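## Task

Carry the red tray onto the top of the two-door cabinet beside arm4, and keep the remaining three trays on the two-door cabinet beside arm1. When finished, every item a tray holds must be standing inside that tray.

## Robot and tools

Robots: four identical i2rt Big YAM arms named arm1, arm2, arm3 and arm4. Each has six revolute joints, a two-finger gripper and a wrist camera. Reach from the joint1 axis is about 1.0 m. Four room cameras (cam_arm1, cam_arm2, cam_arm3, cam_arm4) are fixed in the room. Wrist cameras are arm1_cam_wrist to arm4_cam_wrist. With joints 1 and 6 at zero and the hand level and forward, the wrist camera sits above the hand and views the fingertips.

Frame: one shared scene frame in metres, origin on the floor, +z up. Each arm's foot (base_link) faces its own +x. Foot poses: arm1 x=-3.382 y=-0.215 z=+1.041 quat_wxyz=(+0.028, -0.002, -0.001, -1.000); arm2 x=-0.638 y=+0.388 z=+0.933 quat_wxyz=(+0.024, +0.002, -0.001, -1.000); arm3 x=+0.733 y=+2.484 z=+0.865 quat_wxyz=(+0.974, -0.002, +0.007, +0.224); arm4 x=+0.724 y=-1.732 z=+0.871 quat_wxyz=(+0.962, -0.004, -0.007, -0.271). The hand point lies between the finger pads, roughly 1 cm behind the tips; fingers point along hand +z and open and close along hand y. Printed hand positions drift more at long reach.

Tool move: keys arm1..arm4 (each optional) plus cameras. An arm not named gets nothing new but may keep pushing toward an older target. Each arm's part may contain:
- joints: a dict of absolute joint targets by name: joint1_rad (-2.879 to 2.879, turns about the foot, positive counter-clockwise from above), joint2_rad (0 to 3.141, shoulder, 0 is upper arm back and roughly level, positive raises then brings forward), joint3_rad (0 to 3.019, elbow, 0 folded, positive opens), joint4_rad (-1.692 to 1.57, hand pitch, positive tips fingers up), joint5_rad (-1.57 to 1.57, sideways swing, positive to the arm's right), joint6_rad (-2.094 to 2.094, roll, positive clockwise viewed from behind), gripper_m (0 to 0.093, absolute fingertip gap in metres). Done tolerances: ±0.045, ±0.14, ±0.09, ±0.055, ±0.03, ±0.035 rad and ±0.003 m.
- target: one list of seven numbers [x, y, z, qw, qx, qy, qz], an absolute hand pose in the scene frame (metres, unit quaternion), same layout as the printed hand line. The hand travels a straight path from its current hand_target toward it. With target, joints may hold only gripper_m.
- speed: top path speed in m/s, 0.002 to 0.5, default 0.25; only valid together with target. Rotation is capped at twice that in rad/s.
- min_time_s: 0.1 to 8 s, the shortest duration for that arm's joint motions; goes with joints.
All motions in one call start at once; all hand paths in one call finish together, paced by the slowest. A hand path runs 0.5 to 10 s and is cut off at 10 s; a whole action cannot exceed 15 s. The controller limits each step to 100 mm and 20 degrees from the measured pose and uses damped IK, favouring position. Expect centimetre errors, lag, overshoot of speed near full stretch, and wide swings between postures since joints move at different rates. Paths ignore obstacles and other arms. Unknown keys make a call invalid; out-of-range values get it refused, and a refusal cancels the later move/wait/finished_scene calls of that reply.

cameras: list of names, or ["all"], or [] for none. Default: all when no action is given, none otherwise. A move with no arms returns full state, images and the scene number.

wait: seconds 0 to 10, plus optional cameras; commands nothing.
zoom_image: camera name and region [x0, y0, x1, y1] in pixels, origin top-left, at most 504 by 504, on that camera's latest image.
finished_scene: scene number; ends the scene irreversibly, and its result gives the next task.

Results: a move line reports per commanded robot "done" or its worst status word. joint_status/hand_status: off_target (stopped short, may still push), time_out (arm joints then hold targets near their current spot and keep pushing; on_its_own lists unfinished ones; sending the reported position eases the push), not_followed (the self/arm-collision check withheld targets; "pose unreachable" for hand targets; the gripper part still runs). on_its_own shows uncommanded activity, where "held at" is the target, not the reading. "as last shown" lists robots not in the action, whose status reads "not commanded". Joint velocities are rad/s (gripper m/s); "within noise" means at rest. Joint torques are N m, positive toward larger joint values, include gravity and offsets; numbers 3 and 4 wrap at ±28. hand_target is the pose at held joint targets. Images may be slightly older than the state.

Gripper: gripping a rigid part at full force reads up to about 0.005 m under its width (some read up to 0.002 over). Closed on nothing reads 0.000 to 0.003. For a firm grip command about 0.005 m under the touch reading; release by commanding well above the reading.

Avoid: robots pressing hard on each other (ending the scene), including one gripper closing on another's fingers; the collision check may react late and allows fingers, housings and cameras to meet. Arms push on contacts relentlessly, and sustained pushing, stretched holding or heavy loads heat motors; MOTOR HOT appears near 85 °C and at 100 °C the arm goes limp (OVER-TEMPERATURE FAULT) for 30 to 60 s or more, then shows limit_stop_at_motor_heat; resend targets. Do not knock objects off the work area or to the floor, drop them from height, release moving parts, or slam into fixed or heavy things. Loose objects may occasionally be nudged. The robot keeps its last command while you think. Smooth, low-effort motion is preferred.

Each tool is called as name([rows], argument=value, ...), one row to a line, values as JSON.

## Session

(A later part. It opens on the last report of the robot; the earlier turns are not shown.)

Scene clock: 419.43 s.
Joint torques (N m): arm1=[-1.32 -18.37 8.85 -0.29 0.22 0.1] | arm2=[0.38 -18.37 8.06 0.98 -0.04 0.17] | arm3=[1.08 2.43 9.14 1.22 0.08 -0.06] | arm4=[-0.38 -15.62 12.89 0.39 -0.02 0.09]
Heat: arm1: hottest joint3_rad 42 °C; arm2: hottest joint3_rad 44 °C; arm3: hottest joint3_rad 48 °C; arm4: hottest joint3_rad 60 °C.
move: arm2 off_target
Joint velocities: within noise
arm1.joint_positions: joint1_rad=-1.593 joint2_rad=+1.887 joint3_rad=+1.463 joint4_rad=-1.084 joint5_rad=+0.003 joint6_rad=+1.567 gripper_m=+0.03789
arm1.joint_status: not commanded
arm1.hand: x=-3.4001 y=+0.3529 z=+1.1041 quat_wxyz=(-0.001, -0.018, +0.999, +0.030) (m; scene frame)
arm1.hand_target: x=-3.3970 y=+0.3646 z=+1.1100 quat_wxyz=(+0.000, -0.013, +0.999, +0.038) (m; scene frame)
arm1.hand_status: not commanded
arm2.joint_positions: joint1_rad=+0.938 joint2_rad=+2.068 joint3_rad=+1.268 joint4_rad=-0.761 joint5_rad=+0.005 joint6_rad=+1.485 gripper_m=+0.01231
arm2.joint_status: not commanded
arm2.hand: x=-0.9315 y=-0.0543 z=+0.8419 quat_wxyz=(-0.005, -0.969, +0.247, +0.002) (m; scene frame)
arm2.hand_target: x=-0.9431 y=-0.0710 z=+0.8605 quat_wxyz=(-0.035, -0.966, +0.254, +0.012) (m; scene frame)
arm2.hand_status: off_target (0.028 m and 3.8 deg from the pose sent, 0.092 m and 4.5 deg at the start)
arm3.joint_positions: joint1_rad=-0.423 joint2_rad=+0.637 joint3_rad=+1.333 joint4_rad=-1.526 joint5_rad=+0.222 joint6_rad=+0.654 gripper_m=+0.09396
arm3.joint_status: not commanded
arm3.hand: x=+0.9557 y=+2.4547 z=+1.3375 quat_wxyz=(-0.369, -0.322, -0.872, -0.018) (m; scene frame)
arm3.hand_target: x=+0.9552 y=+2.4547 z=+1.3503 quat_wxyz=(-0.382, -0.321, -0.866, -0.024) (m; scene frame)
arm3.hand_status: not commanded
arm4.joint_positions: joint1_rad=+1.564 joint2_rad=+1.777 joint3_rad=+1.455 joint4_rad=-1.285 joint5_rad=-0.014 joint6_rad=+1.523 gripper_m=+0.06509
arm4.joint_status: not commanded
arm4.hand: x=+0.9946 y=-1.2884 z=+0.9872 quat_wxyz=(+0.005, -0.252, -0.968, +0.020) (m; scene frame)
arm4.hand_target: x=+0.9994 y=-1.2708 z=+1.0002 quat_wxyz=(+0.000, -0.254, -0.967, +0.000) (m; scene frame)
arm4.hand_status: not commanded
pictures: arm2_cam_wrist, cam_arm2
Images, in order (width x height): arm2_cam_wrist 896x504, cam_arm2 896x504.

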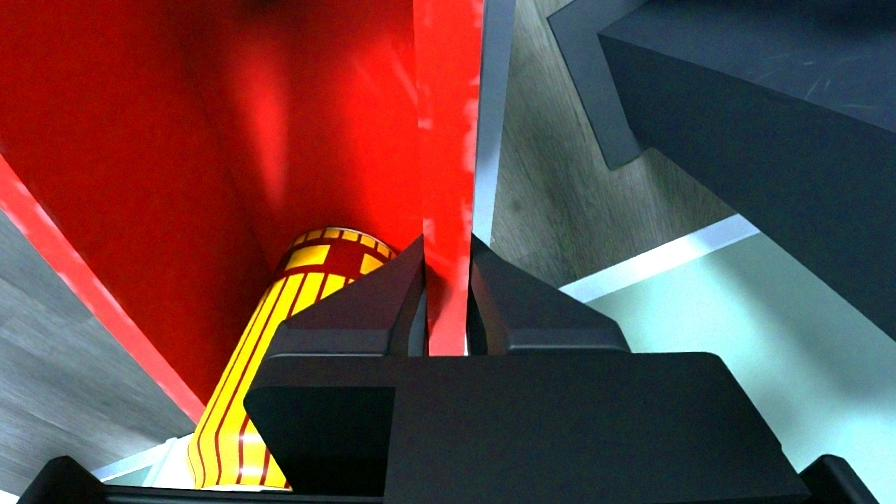

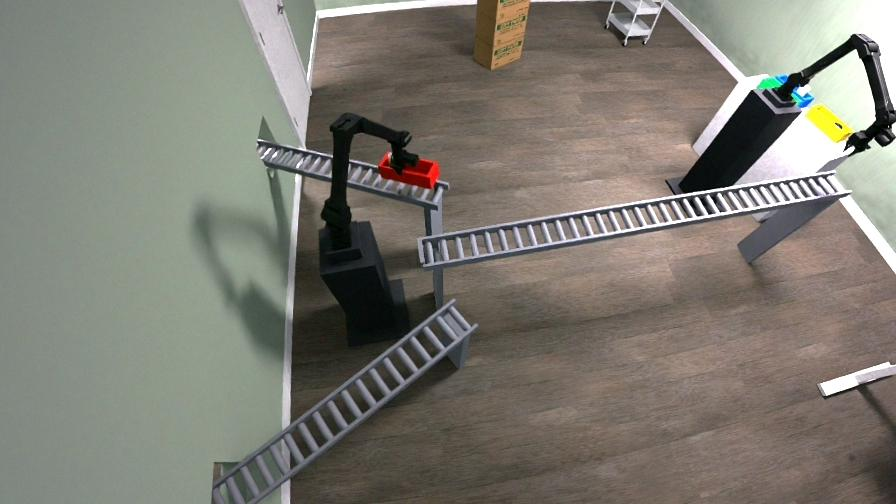

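move(arm2={"target": [-0.9434, -0.0715, 0.775, 0.0355, 0.967, -0.2546, -0.0121], "speed": 0.1}, cameras=["arm2_cam_wrist", "cam_arm2"])

zoom_image(camera="cam_arm2", region=[350, 130, 470, 230])

Scene clock: 442.57 s.
Joint torques (N m): arm1=[-1.32 -18.37 8.8 -0.21 0.2 0.09] | arm2=[0.56 -18.49 6.87 0.99 -0.03 0.15] | arm3=[1.14 2.55 9.16 1.17 0.07 -0.07] | arm4=[-0.56 -15.21 13.11 0.36 -0.06 0.09]
Heat: arm1: hottest joint3_rad 42 °C; arm2: hottest joint3_rad 43 °C; arm3: hottest joint3_rad 48 °C; arm4: hottest joint3_rad 61 °C.
move: arm2 off_target
Joint velocities: within noise
arm1, arm3, arm4: as last shown
arm2.joint_positions: joint1_rad=+0.938 joint2_rad=+2.229 joint3_rad=+1.267 joint4_rad=-0.594 joint5_rad=+0.005 joint6_rad=+1.485 gripper_m=+0.01231
arm2.joint_status: not commanded
arm2.hand: x=-0.9303 y=-0.0532 z=+0.7599 quat_wxyz=(-0.007, -0.969, +0.247, +0.003) (m; scene frame)
arm2.hand_target: x=-0.9431 y=-0.0711 z=+0.7756 quat_wxyz=(-0.035, -0.966, +0.254, +0.012) (m; scene frame)
arm2.hand_status: off_target (0.027 m and 3.6 deg from the pose sent, 0.070 m and 3.8 deg at the start)
pictures: arm2_cam_wrist, cam_arm2
Images, in order (width x height): arm2_cam_wrist 896x504, cam_arm2 896x504.

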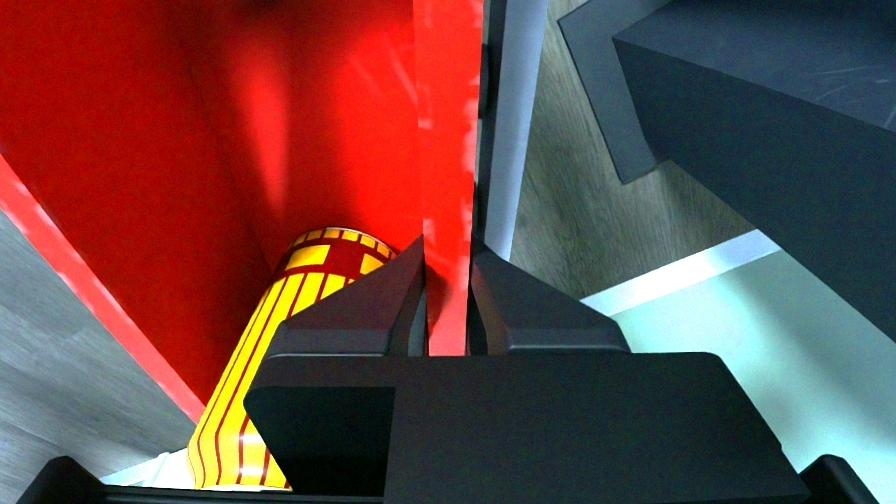

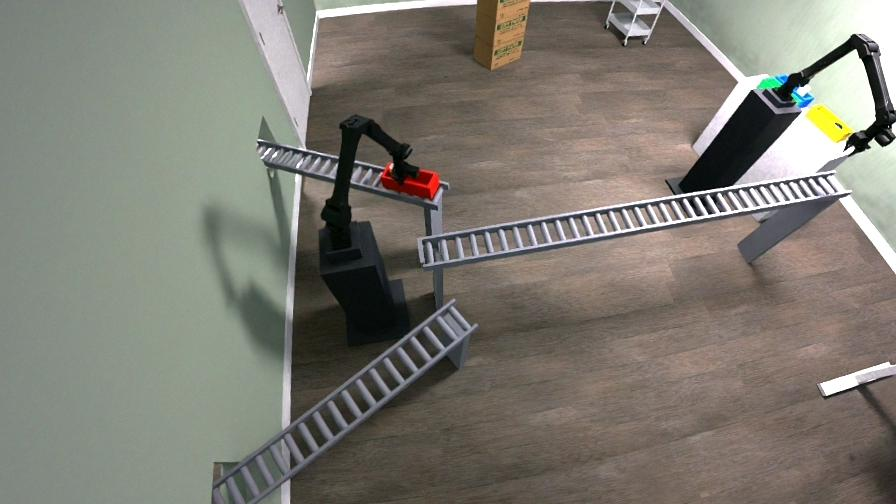

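Scaled by 4.200 from the camera's 896x504 image, which has a finer 1280x720 frame.

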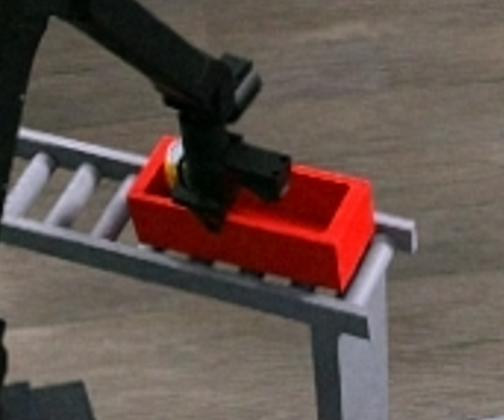

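move(arm2={"target": [-0.9405, -0.0665, 0.752, 0.0355, 0.967, -0.2546, -0.0121], "speed": 0.08}, cameras=["arm2_cam_wrist", "cam_arm2"])

zoom_image(camera="cam_arm2", region=[350, 130, 470, 230])

Scene clock: 452.80 s.
Joint torques (N m): arm1=[-1.44 -18.32 8.84 -0.27 0.2 0.11] | arm2=[0.32 -18.08 5.86 1.07 0.02 0.15] | arm3=[1.03 2.43 9.11 1.18 0.1 -0.05] | arm4=[-0.5 -15.15 12.97 0.49 -0.05 0.07]
Heat: arm1: hottest joint3_rad 42 °C; arm2: hottest joint3_rad 42 °C; arm3: hottest joint3_rad 48 °C; arm4: hottest joint3_rad 61 °C.
move: arm2 off_target
Joint velocities: within noise
arm1, arm3, arm4: as last shown
arm2.joint_positions: joint1_rad=+0.938 joint2_rad=+2.261 joint3_rad=+1.265 joint4_rad=-0.543 joint5_rad=+0.004 joint6_rad=+1.486 gripper_m=+0.01231
arm2.joint_status: not commanded
arm2.hand: x=-0.9312 y=-0.0550 z=+0.7438 quat_wxyz=(-0.016, -0.969, +0.247, +0.005) (m; scene frame)
arm2.hand_target: x=-0.9404 y=-0.0664 z=+0.7523 quat_wxyz=(-0.036, -0.966, +0.254, +0.012) (m; scene frame)
arm2.hand_status: off_target (0.017 m and 2.6 deg from the pose sent, 0.019 m and 3.6 deg at the start)
pictures: arm2_cam_wrist, cam_arm2
Images, in order (width x height): arm2_cam_wrist 896x504, cam_arm2 896x504.

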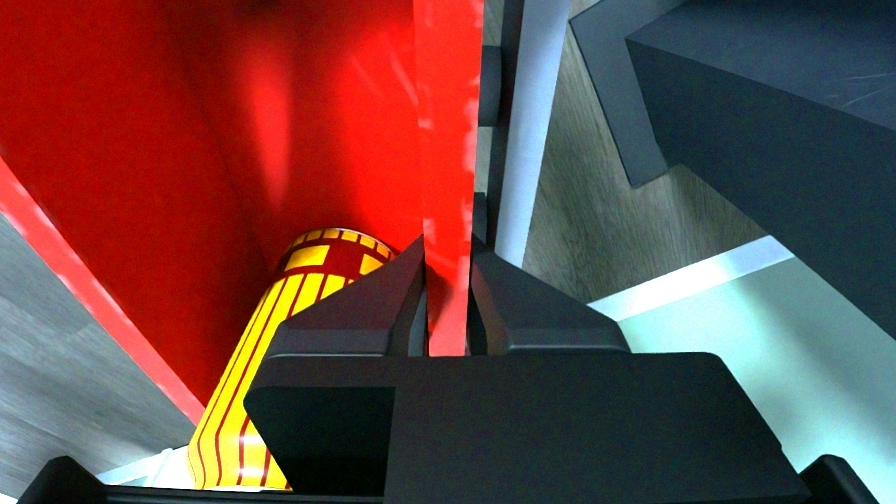

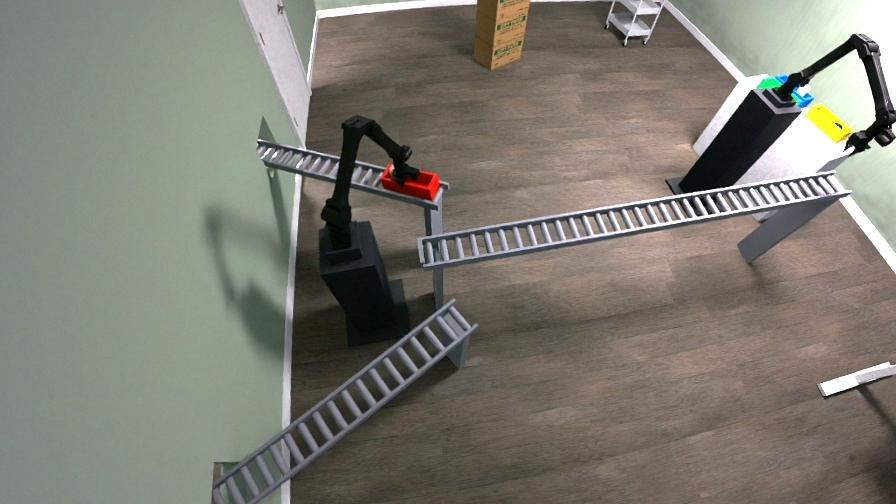

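Scaled by 4.200 from the camera's 896x504 image, which has a finer 1280x720 frame.

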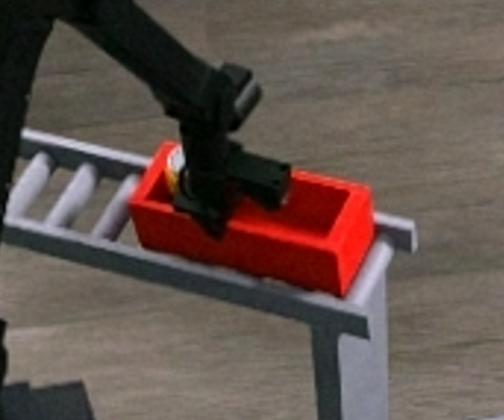

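move(arm2={"target": [-0.9325, -0.0535, 0.76, 0.0355, 0.967, -0.2546, -0.0121], "speed": 0.08}, cameras=["arm2_cam_wrist"])

Scene clock: 462.30 s.
Joint torques (N m): arm1=[-1.32 -18.32 8.85 -0.24 0.2 0.1] | arm2=[0.26 -19.31 4.64 0.65 0.03 0.11] | arm3=[0.97 2.43 9.17 1.17 0.09 -0.06] | arm4=[-0.56 -15.68 12.92 0.5 -0.09 0.1]
Heat: arm1: hottest joint3_rad 42 °C; arm2: hottest joint3_rad 42 °C; arm3: hottest joint3_rad 48 °C; arm4: hottest joint3_rad 61 °C.
move: arm2 off_target
Joint velocities: within noise
arm1, arm3, arm4: as last shown
arm2.joint_positions: joint1_rad=+0.938 joint2_rad=+2.244 joint3_rad=+1.221 joint4_rad=-0.515 joint5_rad=+0.004 joint6_rad=+1.487 gripper_m=+0.01231
arm2.joint_status: not commanded
arm2.hand: x=-0.9238 y=-0.0438 z=+0.7429 quat_wxyz=(-0.015, -0.969, +0.248, +0.005) (m; scene frame)
arm2.hand_target: x=-0.9324 y=-0.0533 z=+0.7599 quat_wxyz=(-0.035, -0.966, +0.254, +0.012) (m; scene frame)
arm2.hand_status: off_target (0.022 m and 2.6 deg from the pose sent, 0.016 m and 2.6 deg at the start)
pictures: arm2_cam_wrist
Images, in order (width x height): arm2_cam_wrist 896x504.

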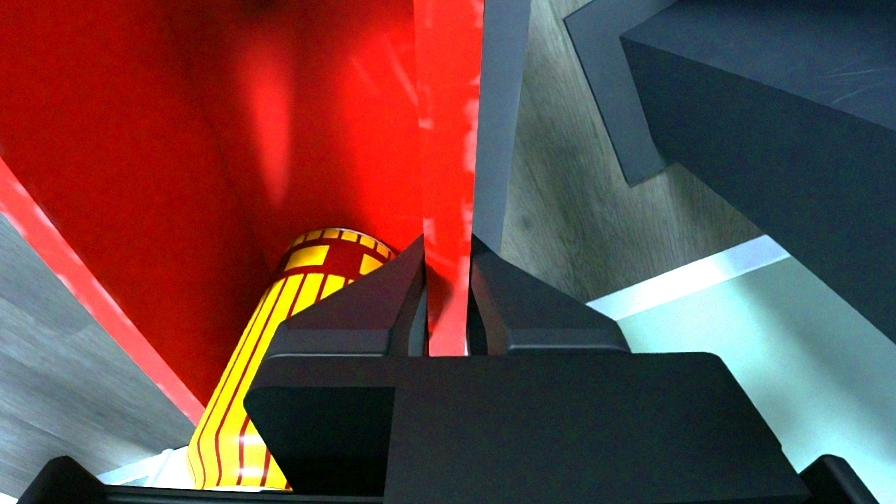

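move(arm2={"target": [-0.9335, -0.055, 0.738, 0.0355, 0.967, -0.2546, -0.0121], "speed": 0.08}, cameras=["arm2_cam_wrist", "cam_arm2"])

zoom_image(camera="cam_arm2", region=[350, 130, 470, 230])

Scene clock: 499.37 s.
Joint torques (N m): arm1=[-1.38 -18.43 8.91 -0.21 0.22 0.1] | arm2=[0.44 -15.56 6 1.72 0.03 0.14] | arm3=[1.26 2.43 9.16 1.2 0.08 -0.05] | arm4=[-0.38 -15.5 12.97 0.4 -0.08 0.08]
Heat: arm1: hottest joint3_rad 42 °C; arm2: hottest joint3_rad 40 °C; arm3: hottest joint3_rad 48 °C; arm4: hottest joint3_rad 61 °C.
move: arm2 off_target
Joint velocities: within noise
arm1, arm3, arm4: as last shown
arm2.joint_positions: joint1_rad=+0.938 joint2_rad=+2.245 joint3_rad=+1.221 joint4_rad=-0.509 joint5_rad=+0.004 joint6_rad=+1.487 gripper_m=+0.01231
arm2.joint_status: not commanded
arm2.hand: x=-0.9246 y=-0.0450 z=+0.7427 quat_wxyz=(-0.018, -0.969, +0.248, +0.006) (m; scene frame)
arm2.hand_target: x=-0.9333 y=-0.0547 z=+0.7385 quat_wxyz=(-0.035, -0.966, +0.254, +0.012) (m; scene frame)
arm2.hand_status: off_target (0.014 m and 2.2 deg from the pose sent, 0.016 m and 2.6 deg at the start)
pictures: arm2_cam_wrist, cam_arm2
Images, in order (width x height): arm2_cam_wrist 896x504, cam_arm2 896x504.

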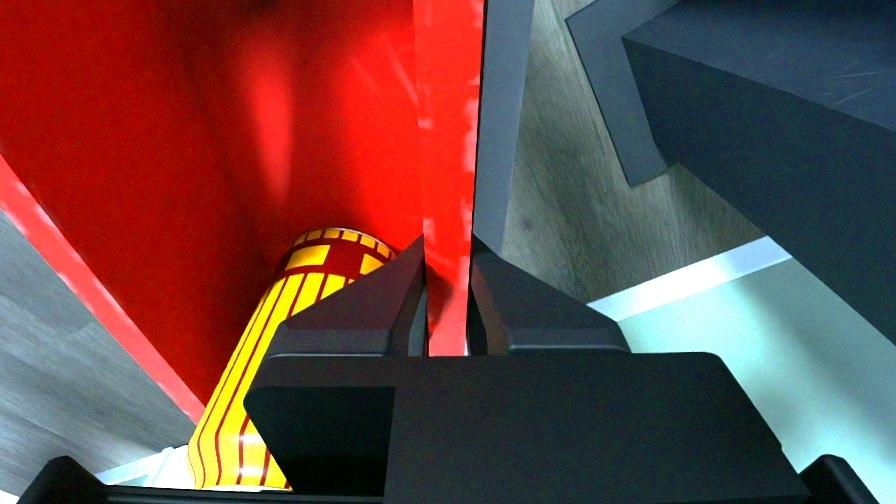

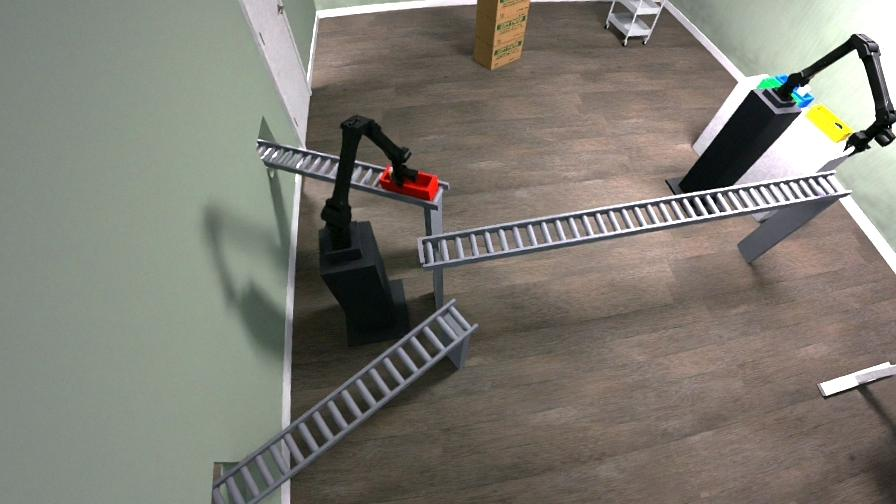

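Scaled by 4.200 from the camera's 896x504 image, which has a finer 1280x720 frame.

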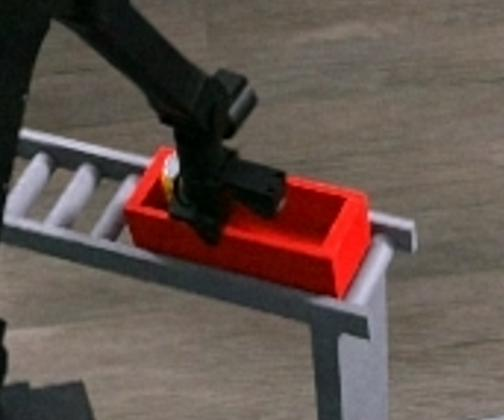

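move(arm2={"target": [-0.9335, -0.055, 0.92, 0.0355, 0.967, -0.2546, -0.0121], "speed": 0.3, "joints": {"gripper_m": 0.038}}, cameras=["cam_arm2", "arm2_cam_wrist"])

Scene clock: 506.80 s.
Joint torques (N m): arm1=[-1.49 -18.49 8.84 -0.21 0.2 0.1] | arm2=[0.5 -14.97 9.8 -0.1 0.04 0.13] | arm3=[1.14 2.26 9.11 1.2 0.09 -0.05] | arm4=[-0.62 -14.8 13.08 0.49 -0.05 0.11]
Heat: arm1: hottest joint3_rad 42 °C; arm2: hottest joint3_rad 40 °C; arm3: hottest joint3_rad 48 °C; arm4: hottest joint3_rad 62 °C.
move: arm2 off_target
Joint velocities: within noise
arm1, arm3, arm4: as last shown
arm2.joint_positions: joint1_rad=+0.938 joint2_rad=+1.895 joint3_rad=+1.225 joint4_rad=-0.833 joint5_rad=+0.004 joint6_rad=+1.487 gripper_m=+0.03795
arm2.joint_status: all done
arm2.hand: x=-0.9272 y=-0.0475 z=+0.9157 quat_wxyz=(-0.032, -0.968, +0.248, +0.011) (m; scene frame)
arm2.hand_target: x=-0.9334 y=-0.0548 z=+0.9201 quat_wxyz=(-0.036, -0.966, +0.254, +0.012) (m; scene frame)
arm2.hand_status: off_target (0.011 m and 0.9 deg from the pose sent, 0.178 m and 2.2 deg at the start)
pictures: arm2_cam_wrist, cam_arm2
Images, in order (width x height): arm2_cam_wrist 896x504, cam_arm2 896x504.

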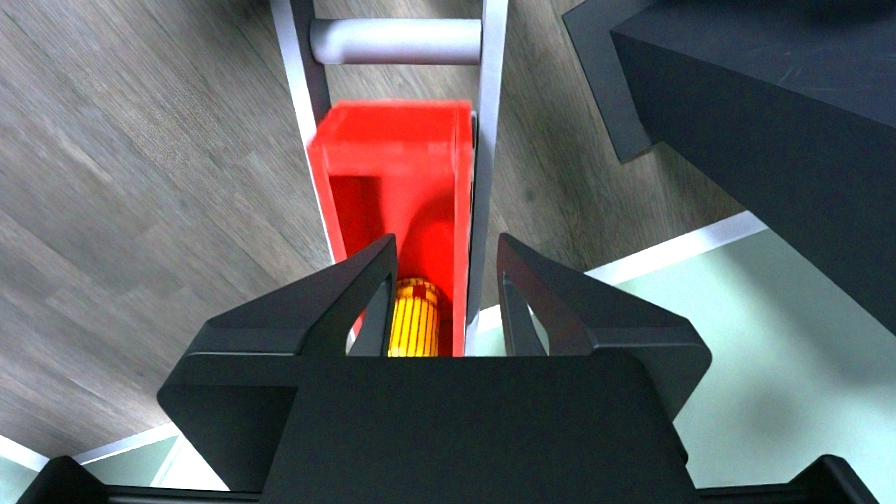

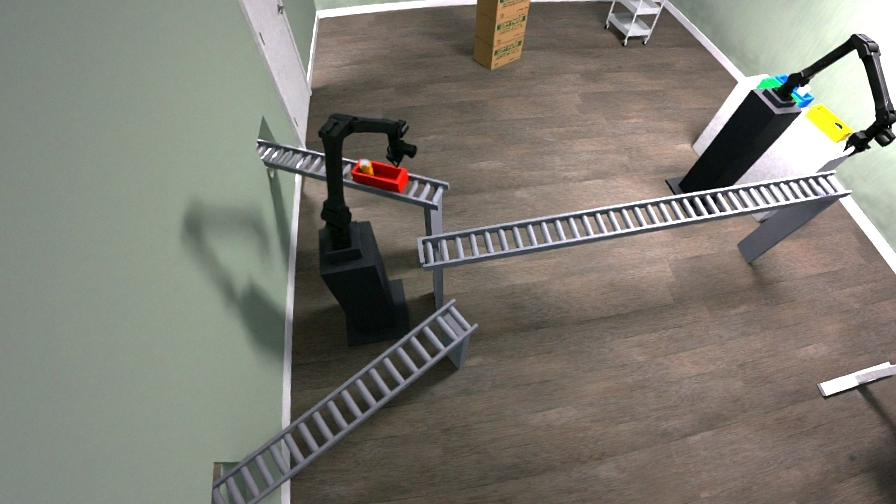

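move(arm4={"joints": {"joint6_rad": -1.7}, "min_time_s": 2}, cameras=["arm4_cam_wrist", "cam_arm4"])

Scene clock: 534.97 s.
Joint torques (N m): arm1=[-1.49 -18.43 8.88 -0.27 0.21 0.09] | arm2=[0.38 -14.92 9.85 -0.06 0.04 0.13] | arm3=[1.08 2.37 9.14 1.16 0.09 -0.05] | arm4=[0.21 -15.5 13.12 0.28 -0.22 -0.23]
Heat: arm1: hottest joint3_rad 42 °C; arm2: hottest joint3_rad 41 °C; arm3: hottest joint3_rad 48 °C; arm4: hottest joint3_rad 62 °C.
move: arm4 done
Joint velocities: within noise
arm1, arm2, arm3: as last shown
arm4.joint_positions: joint1_rad=+1.564 joint2_rad=+1.777 joint3_rad=+1.455 joint4_rad=-1.285 joint5_rad=-0.015 joint6_rad=-1.685 gripper_m=+0.06509
arm4.joint_status: all done
arm4.hand: x=+0.9945 y=-1.2884 z=+0.9872 quat_wxyz=(+0.019, +0.975, -0.219, -0.006) (m; scene frame)
arm4.hand_target: x=+0.9994 y=-1.2708 z=+1.0002 quat_wxyz=(+0.000, +0.978, -0.207, +0.000) (m; scene frame)
arm4.hand_status: not commanded
pictures: arm4_cam_wrist, cam_arm4
Images, in order (width x height): arm4_cam_wrist 896x504, cam_arm4 896x504.

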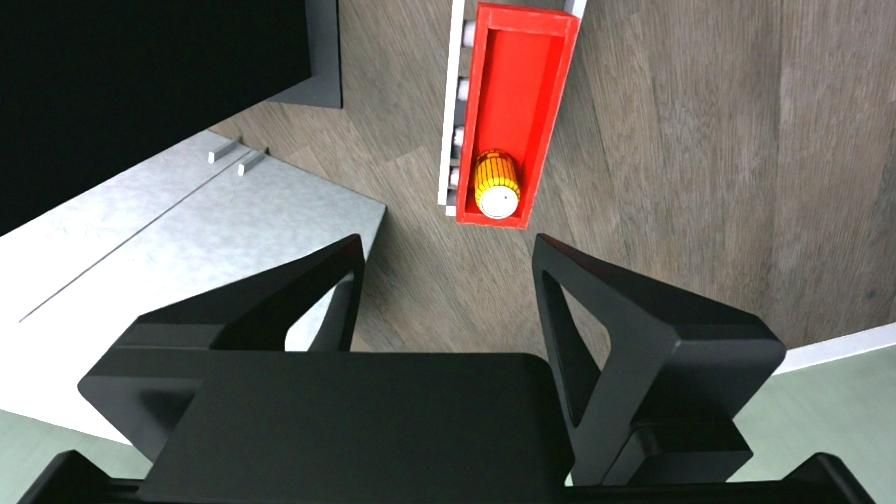

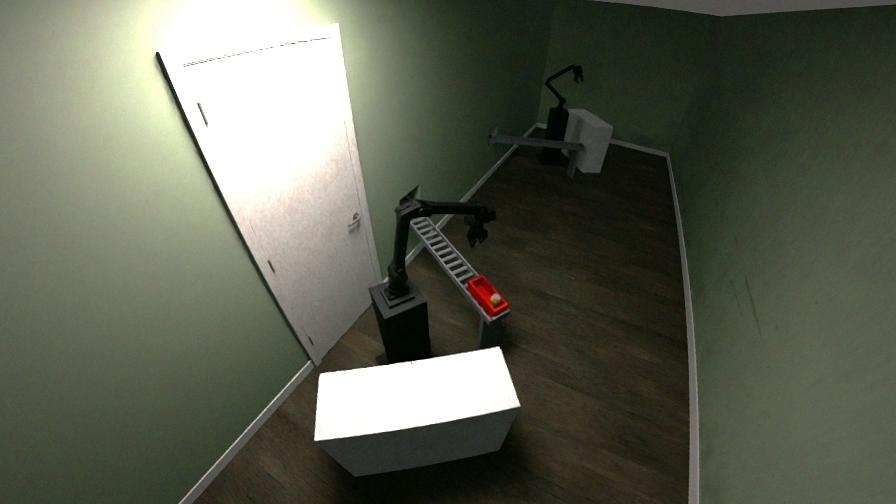

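move(arm4={"target": [1.1235, -1.3125, 0.735, -0.0261, 0.9688, -0.2478, 0.0147], "speed": 0.25}, cameras=["arm4_cam_wrist"])

Scene clock: 552.37 s.
Joint torques (N m): arm1=[-1.26 -18.26 8.79 -0.27 0.19 0.11] | arm2=[0.56 -14.8 9.85 -0.02 0.05 0.14] | arm3=[1.14 2.37 9.13 1.21 0.08 -0.07] | arm4=[-1.44 -19.02 9.44 0.81 -0.19 -0.2]
Heat: arm1: hottest joint3_rad 42 °C; arm2: hottest joint3_rad 42 °C; arm3: hottest joint3_rad 49 °C; arm4: hottest joint3_rad 61 °C.
move: arm4 off_target
Joint velocities: within noise
arm1, arm2, arm3: as last shown
arm4.joint_positions: joint1_rad=+1.362 joint2_rad=+2.209 joint3_rad=+1.358 joint4_rad=-0.698 joint5_rad=-0.015 joint6_rad=-1.816 gripper_m=+0.06509
arm4.joint_status: not commanded
arm4.hand: x=+1.1081 y=-1.3262 z=+0.7294 quat_wxyz=(-0.009, +0.967, -0.254, +0.006) (m; scene frame)
arm4.hand_target: x=+1.1231 y=-1.3130 z=+0.7356 quat_wxyz=(-0.026, +0.968, -0.248, +0.015) (m; scene frame)
arm4.hand_status: off_target (0.021 m and 2.4 deg from the pose sent, 0.284 m and 6.6 deg at the start)
pictures: arm4_cam_wrist
Images, in order (width x height): arm4_cam_wrist 896x504.

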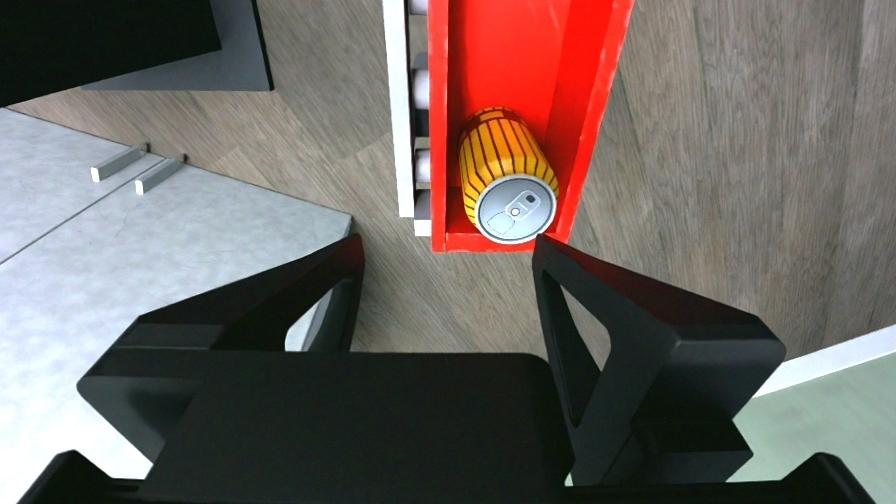

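move(arm4={"target": [1.1112, -1.314, 0.553, -0.0261, 0.9688, -0.2478, 0.0147], "speed": 0.12, "joints": {"gripper_m": 0.06}}, cameras=["arm4_cam_wrist"])

Scene clock: 565.93 s.
Joint torques (N m): arm1=[-1.32 -18.14 8.83 -0.29 0.21 0.12] | arm2=[0.44 -14.51 9.87 -0.16 0.04 0.14] | arm3=[1.14 2.37 9.17 1.22 0.07 -0.06] | arm4=[-0.62 -18.37 6.97 0.8 -0.13 -0.06]
Heat: arm1: hottest joint3_rad 42 °C; arm2: hottest joint3_rad 42 °C; arm3: hottest joint3_rad 49 °C; arm4: hottest joint3_rad 56 °C.
move: arm4 off_target
Joint velocities: within noise
arm1.joint_positions: joint1_rad=-1.593 joint2_rad=+1.887 joint3_rad=+1.463 joint4_rad=-1.084 joint5_rad=+0.003 joint6_rad=+1.567 gripper_m=+0.03789
arm1.joint_status: not commanded
arm1.hand: x=-3.4001 y=+0.3529 z=+1.1041 quat_wxyz=(-0.001, -0.018, +0.999, +0.030) (m; scene frame)
arm1.hand_target: x=-3.3970 y=+0.3646 z=+1.1100 quat_wxyz=(+0.000, -0.013, +0.999, +0.038) (m; scene frame)
arm1.hand_status: not commanded
arm2: as last shown
arm3.joint_positions: joint1_rad=-0.423 joint2_rad=+0.637 joint3_rad=+1.333 joint4_rad=-1.526 joint5_rad=+0.222 joint6_rad=+0.654 gripper_m=+0.09396
arm3.joint_status: not commanded
arm3.hand: x=+0.9557 y=+2.4547 z=+1.3375 quat_wxyz=(-0.369, -0.322, -0.872, -0.018) (m; scene frame)
arm3.hand_target: x=+0.9552 y=+2.4547 z=+1.3503 quat_wxyz=(-0.382, -0.321, -0.866, -0.024) (m; scene frame)
arm3.hand_status: not commanded
arm4.joint_positions: joint1_rad=+1.371 joint2_rad=+2.573 joint3_rad=+1.469 joint4_rad=-0.425 joint5_rad=-0.016 joint6_rad=-1.816 gripper_m=+0.06008
arm4.joint_status: all done
arm4.hand: x=+1.1062 y=-1.3244 z=+0.5582 quat_wxyz=(-0.018, +0.968, -0.249, +0.009) (m; scene frame)
arm4.hand_target: x=+1.1109 y=-1.3142 z=+0.5533 quat_wxyz=(-0.026, +0.968, -0.248, +0.015) (m; scene frame)
arm4.hand_status: off_target (0.013 m and 1.2 deg from the pose sent, 0.177 m and 2.4 deg at the start)
pictures: arm4_cam_wrist
Images, in order (width x height): arm4_cam_wrist 896x504.

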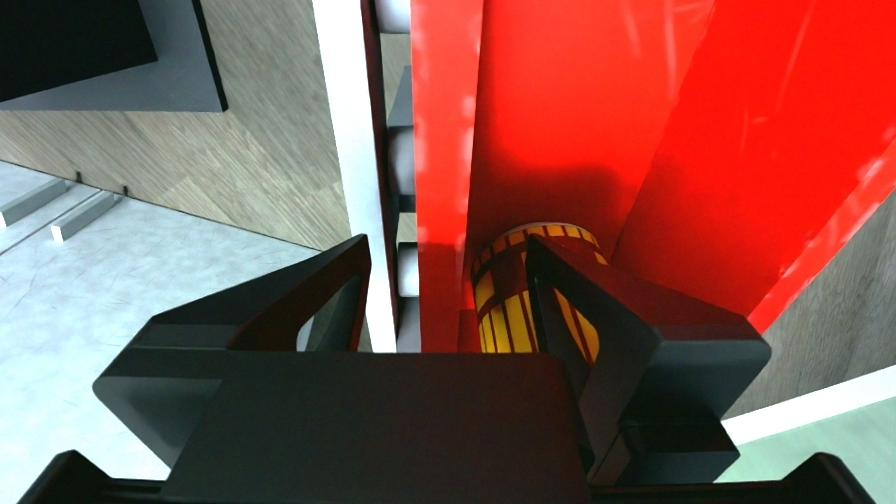

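move(cameras=["arm4_cam_wrist", "cam_arm4"])

Scene clock: 579.73 s.
Joint torques (N m): arm1=[-1.38 -18.2 8.85 -0.32 0.2 0.1] | arm2=[0.44 -14.74 9.84 -0.1 0.04 0.14] | arm3=[0.97 2.37 9.14 1.26 0.08 -0.06] | arm4=[-0.67 -19.08 7.06 0.88 -0.13 -0.04]
Heat: arm1: hottest joint3_rad 42 °C; arm2: hottest joint3_rad 42 °C; arm3: hottest joint3_rad 49 °C; arm4: hottest joint3_rad 52 °C.
Joint velocities: within noise
arm1.joint_positions: joint1_rad=-1.593 joint2_rad=+1.887 joint3_rad=+1.463 joint4_rad=-1.084 joint5_rad=+0.003 joint6_rad=+1.567 gripper_m=+0.03789
arm1.joint_status: not commanded
arm1.hand: x=-3.4001 y=+0.3529 z=+1.1041 quat_wxyz=(-0.001, -0.018, +0.999, +0.030) (m; scene frame)
arm1.hand_target: x=-3.3970 y=+0.3646 z=+1.1100 quat_wxyz=(+0.000, -0.013, +0.999, +0.038) (m; scene frame)
arm1.hand_status: not commanded
arm2.joint_positions: joint1_rad=+0.938 joint2_rad=+1.895 joint3_rad=+1.225 joint4_rad=-0.833 joint5_rad=+0.004 joint6_rad=+1.487 gripper_m=+0.03795
arm2.joint_status: not commanded
arm2.hand: x=-0.9272 y=-0.0475 z=+0.9157 quat_wxyz=(-0.032, -0.968, +0.248, +0.011) (m; scene frame)
arm2.hand_target: x=-0.9334 y=-0.0548 z=+0.9201 quat_wxyz=(-0.036, -0.966, +0.254, +0.012) (m; scene frame)
arm2.hand_status: not commanded
arm3.joint_positions: joint1_rad=-0.423 joint2_rad=+0.637 joint3_rad=+1.333 joint4_rad=-1.526 joint5_rad=+0.222 joint6_rad=+0.654 gripper_m=+0.09396
arm3.joint_status: not commanded
arm3.hand: x=+0.9557 y=+2.4547 z=+1.3375 quat_wxyz=(-0.369, -0.322, -0.872, -0.018) (m; scene frame)
arm3.hand_target: x=+0.9552 y=+2.4547 z=+1.3503 quat_wxyz=(-0.382, -0.321, -0.866, -0.024) (m; scene frame)
arm3.hand_status: not commanded
arm4.joint_positions: joint1_rad=+1.371 joint2_rad=+2.573 joint3_rad=+1.469 joint4_rad=-0.425 joint5_rad=-0.016 joint6_rad=-1.816 gripper_m=+0.06008
arm4.joint_status: all done
arm4.hand: x=+1.1062 y=-1.3244 z=+0.5582 quat_wxyz=(-0.018, +0.968, -0.249, +0.009) (m; scene frame)
arm4.hand_target: x=+1.1109 y=-1.3142 z=+0.5533 quat_wxyz=(-0.026, +0.968, -0.248, +0.015) (m; scene frame)
arm4.hand_status: off_target (0.013 m and 1.2 deg from the pose sent, 0.177 m and 2.4 deg at the start)
pictures: arm4_cam_wrist, cam_arm4
Images, in order (width x height): arm4_cam_wrist 896x504, cam_arm4 896x504.

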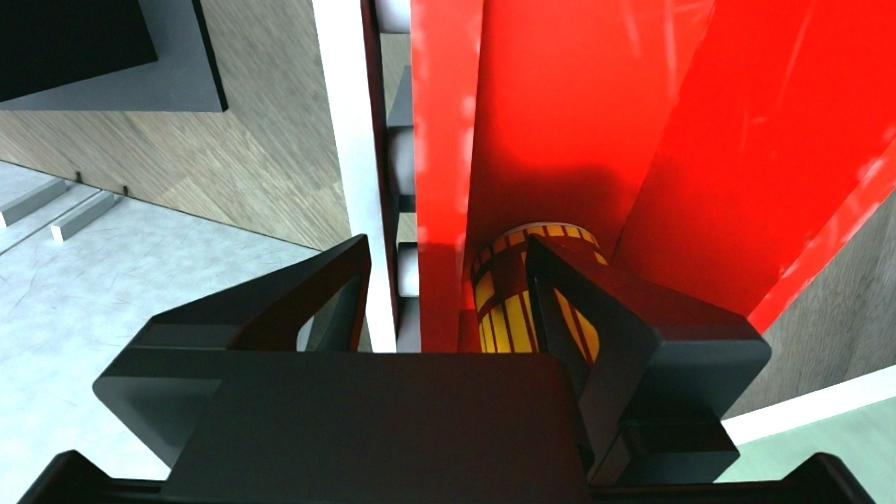

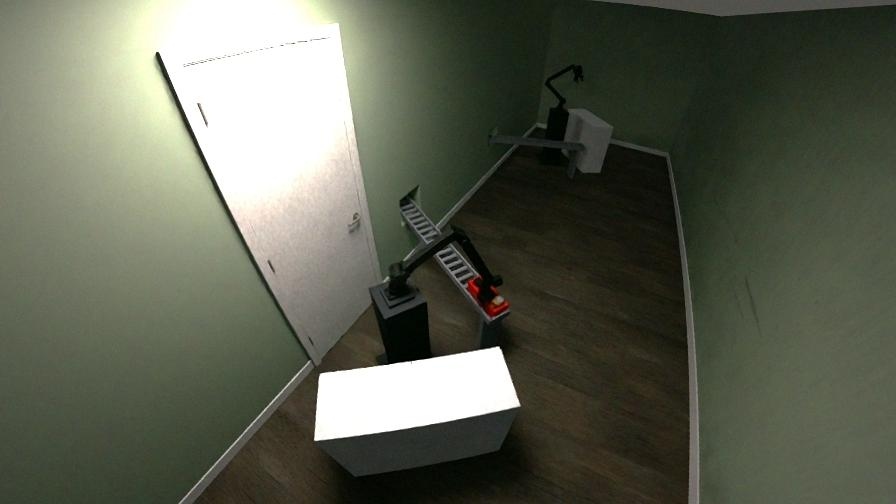

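zoom_image(camera="arm4_cam_wrist", region=[360, 160, 680, 400])

zoom_image(camera="cam_arm4", region=[420, 220, 560, 350])

Scaled by 1.575 from the camera's 896x504 image, which has a finer 1280x720 frame.

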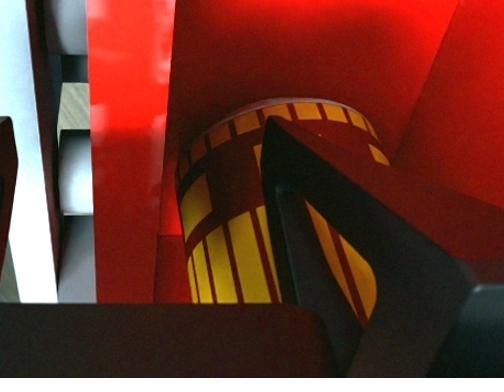

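Scaled by 3.600 from the camera's 896x504 image, which has a finer 1280x720 frame.

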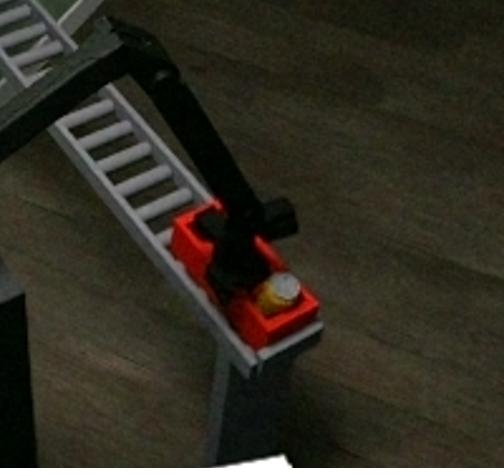

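move(arm4={"target": [1.1067, -1.3118, 0.5395, -0.0261, 0.9688, -0.2478, 0.0147], "speed": 0.08}, cameras=["arm4_cam_wrist"])

Scene clock: 599.70 s.
Joint torques (N m): arm1=[-1.44 -18.32 8.8 -0.24 0.2 0.11] | arm2=[0.67 -14.51 9.87 -0.05 0.04 0.13] | arm3=[1.08 2.37 9.18 1.18 0.08 -0.05] | arm4=[-1.03 -18.9 7.08 0.96 -0.14 0.07]
Heat: arm1: hottest joint3_rad 42 °C; arm2: hottest joint3_rad 43 °C; arm3: hottest joint3_rad 49 °C; arm4: hottest joint3_rad 48 °C.
move: arm4 off_target
Joint velocities: within noise
arm1, arm2, arm3: as last shown
arm4.joint_positions: joint1_rad=+1.379 joint2_rad=+2.598 joint3_rad=+1.480 joint4_rad=-0.408 joint5_rad=-0.016 joint6_rad=-1.816 gripper_m=+0.06008
arm4.joint_status: not commanded
arm4.hand: x=+1.1031 y=-1.3217 z=+0.5471 quat_wxyz=(-0.019, +0.969, -0.245, +0.010) (m; scene frame)
arm4.hand_target: x=+1.1063 y=-1.3121 z=+0.5398 quat_wxyz=(-0.026, +0.968, -0.248, +0.015) (m; scene frame)
arm4.hand_status: off_target (0.013 m and 1.0 deg from the pose sent, 0.023 m and 1.2 deg at the start)
pictures: arm4_cam_wrist
Images, in order (width x height): arm4_cam_wrist 896x504.

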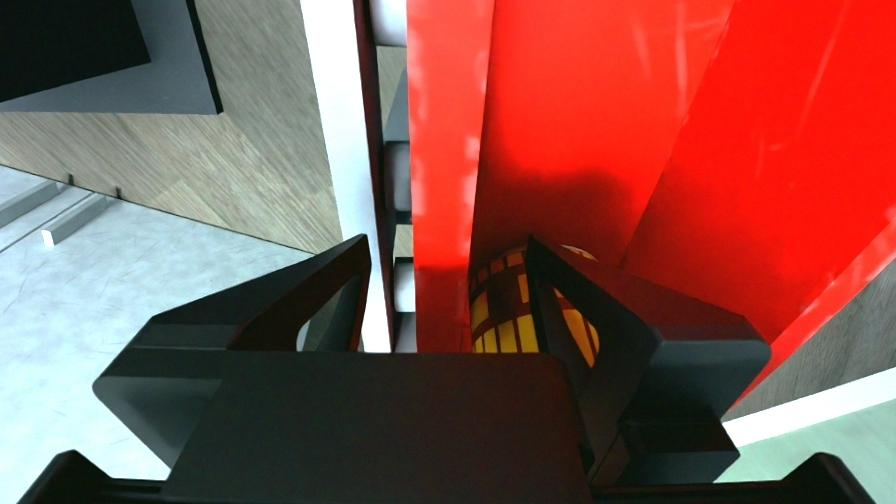

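move(arm4={"joints": {"gripper_m": 0.0}}, cameras=["arm4_cam_wrist", "cam_arm4"])

Scene clock: 602.43 s.
Joint torques (N m): arm1=[-1.26 -18.43 8.91 -0.25 0.22 0.11] | arm2=[0.56 -14.97 9.77 -0.06 0.03 0.13] | arm3=[0.91 2.26 9.13 1.2 0.07 -0.05] | arm4=[-0.44 -18.84 6.95 1.4 -0.3 -0.04]
Heat: arm1: hottest joint3_rad 42 °C; arm2: hottest joint3_rad 43 °C; arm3: hottest joint3_rad 49 °C; arm4: hottest joint3_rad 48 °C.
move: arm4 off_target
Joint velocities: within noise
arm1, arm2, arm3: as last shown
arm4.joint_positions: joint1_rad=+1.379 joint2_rad=+2.599 joint3_rad=+1.480 joint4_rad=-0.417 joint5_rad=-0.012 joint6_rad=-1.805 gripper_m=+0.01228
arm4.joint_status: gripper_m off_target (ended at +0.01230, target +0.00000)
arm4.hand: x=+1.1016 y=-1.3242 z=+0.5464 quat_wxyz=(-0.013, +0.968, -0.250, +0.010) (m; scene frame)
arm4.hand_target: x=+1.1063 y=-1.3121 z=+0.5398 quat_wxyz=(-0.026, +0.968, -0.248, +0.015) (m; scene frame)
arm4.hand_status: not commanded
pictures: arm4_cam_wrist, cam_arm4
Images, in order (width x height): arm4_cam_wrist 896x504, cam_arm4 896x504.

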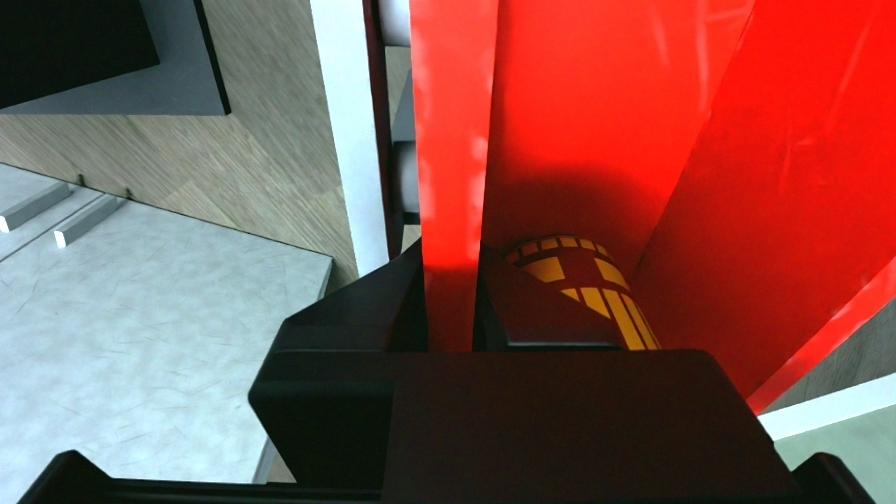

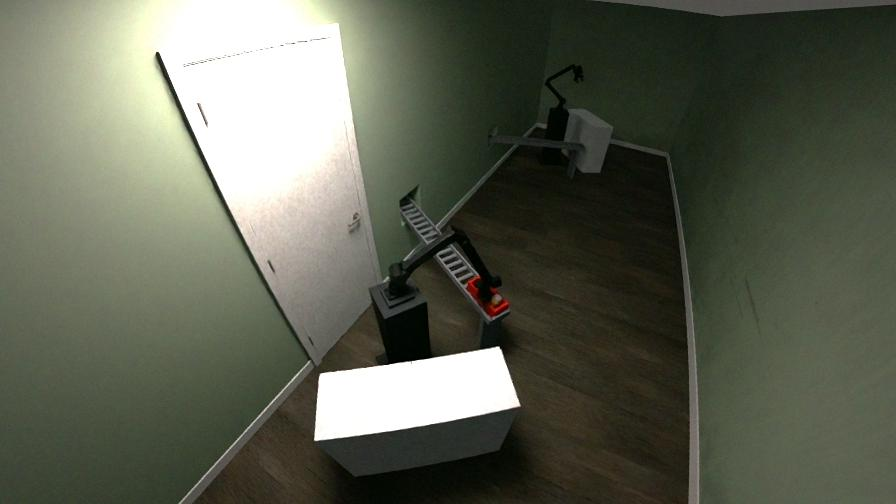

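move(arm4={"target": [1.1113, -1.3075, 0.63, -0.0465, 0.9681, -0.2504, 0.0198], "speed": 0.1}, cameras=["arm4_cam_wrist", "cam_arm4"])

zoom_image(camera="cam_arm4", region=[420, 210, 560, 340])

Scene clock: 617.30 s.
Joint torques (N m): arm1=[-1.26 -18.32 8.85 -0.29 0.21 0.11] | arm2=[0.32 -14.8 9.78 0.01 0.03 0.13] | arm3=[1.14 2.43 9.13 1.21 0.1 -0.05] | arm4=[-1.08 -24.06 5.38 0.54 -0.27 -0.15]
Heat: arm1: hottest joint3_rad 42 °C; arm2: hottest joint3_rad 43 °C; arm3: hottest joint3_rad 49 °C; arm4: hottest joint3_rad 46 °C.
move: arm4 off_target
Joint velocities: within noise
arm1, arm2, arm3: as last shown
arm4.joint_positions: joint1_rad=+1.379 joint2_rad=+2.465 joint3_rad=+1.383 joint4_rad=-0.450 joint5_rad=-0.022 joint6_rad=-1.794 gripper_m=+0.01228
arm4.joint_status: not commanded
arm4.hand: x=+1.0945 y=-1.3280 z=+0.5998 quat_wxyz=(-0.018, +0.967, -0.256, +0.006) (m; scene frame)
arm4.hand_target: x=+1.1109 y=-1.3078 z=+0.6298 quat_wxyz=(-0.047, +0.967, -0.250, +0.020) (m; scene frame)
arm4.hand_status: off_target (0.040 m and 3.7 deg from the pose sent, 0.086 m and 3.9 deg at the start)
pictures: arm4_cam_wrist, cam_arm4
Images, in order (width x height): arm4_cam_wrist 896x504, cam_arm4 896x504.

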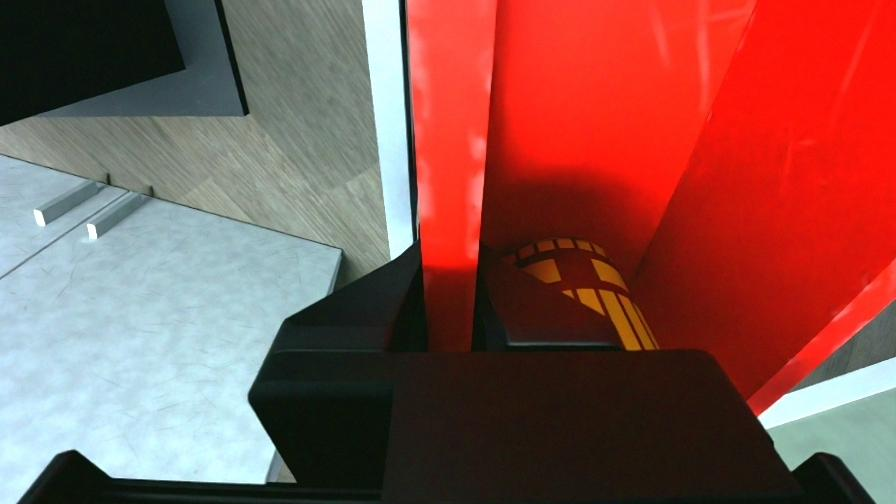

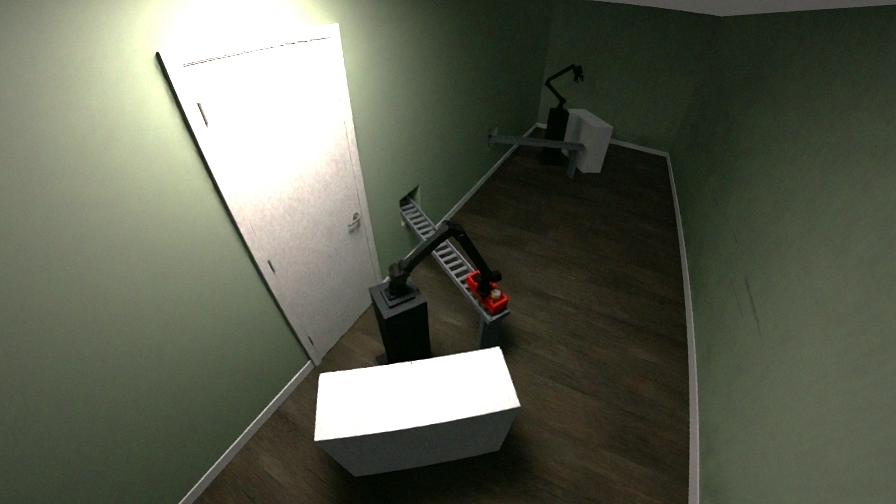

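Scaled by 3.600 from the camera's 896x504 image, which has a finer 1280x720 frame.

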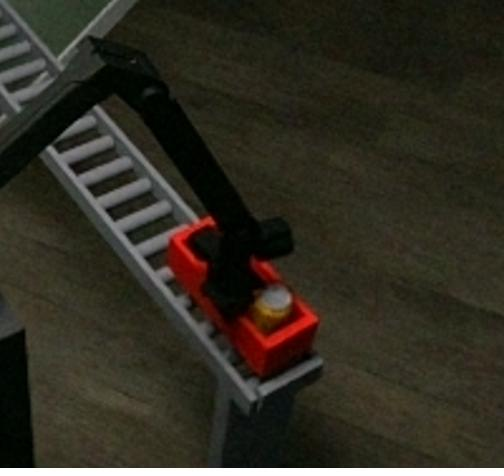

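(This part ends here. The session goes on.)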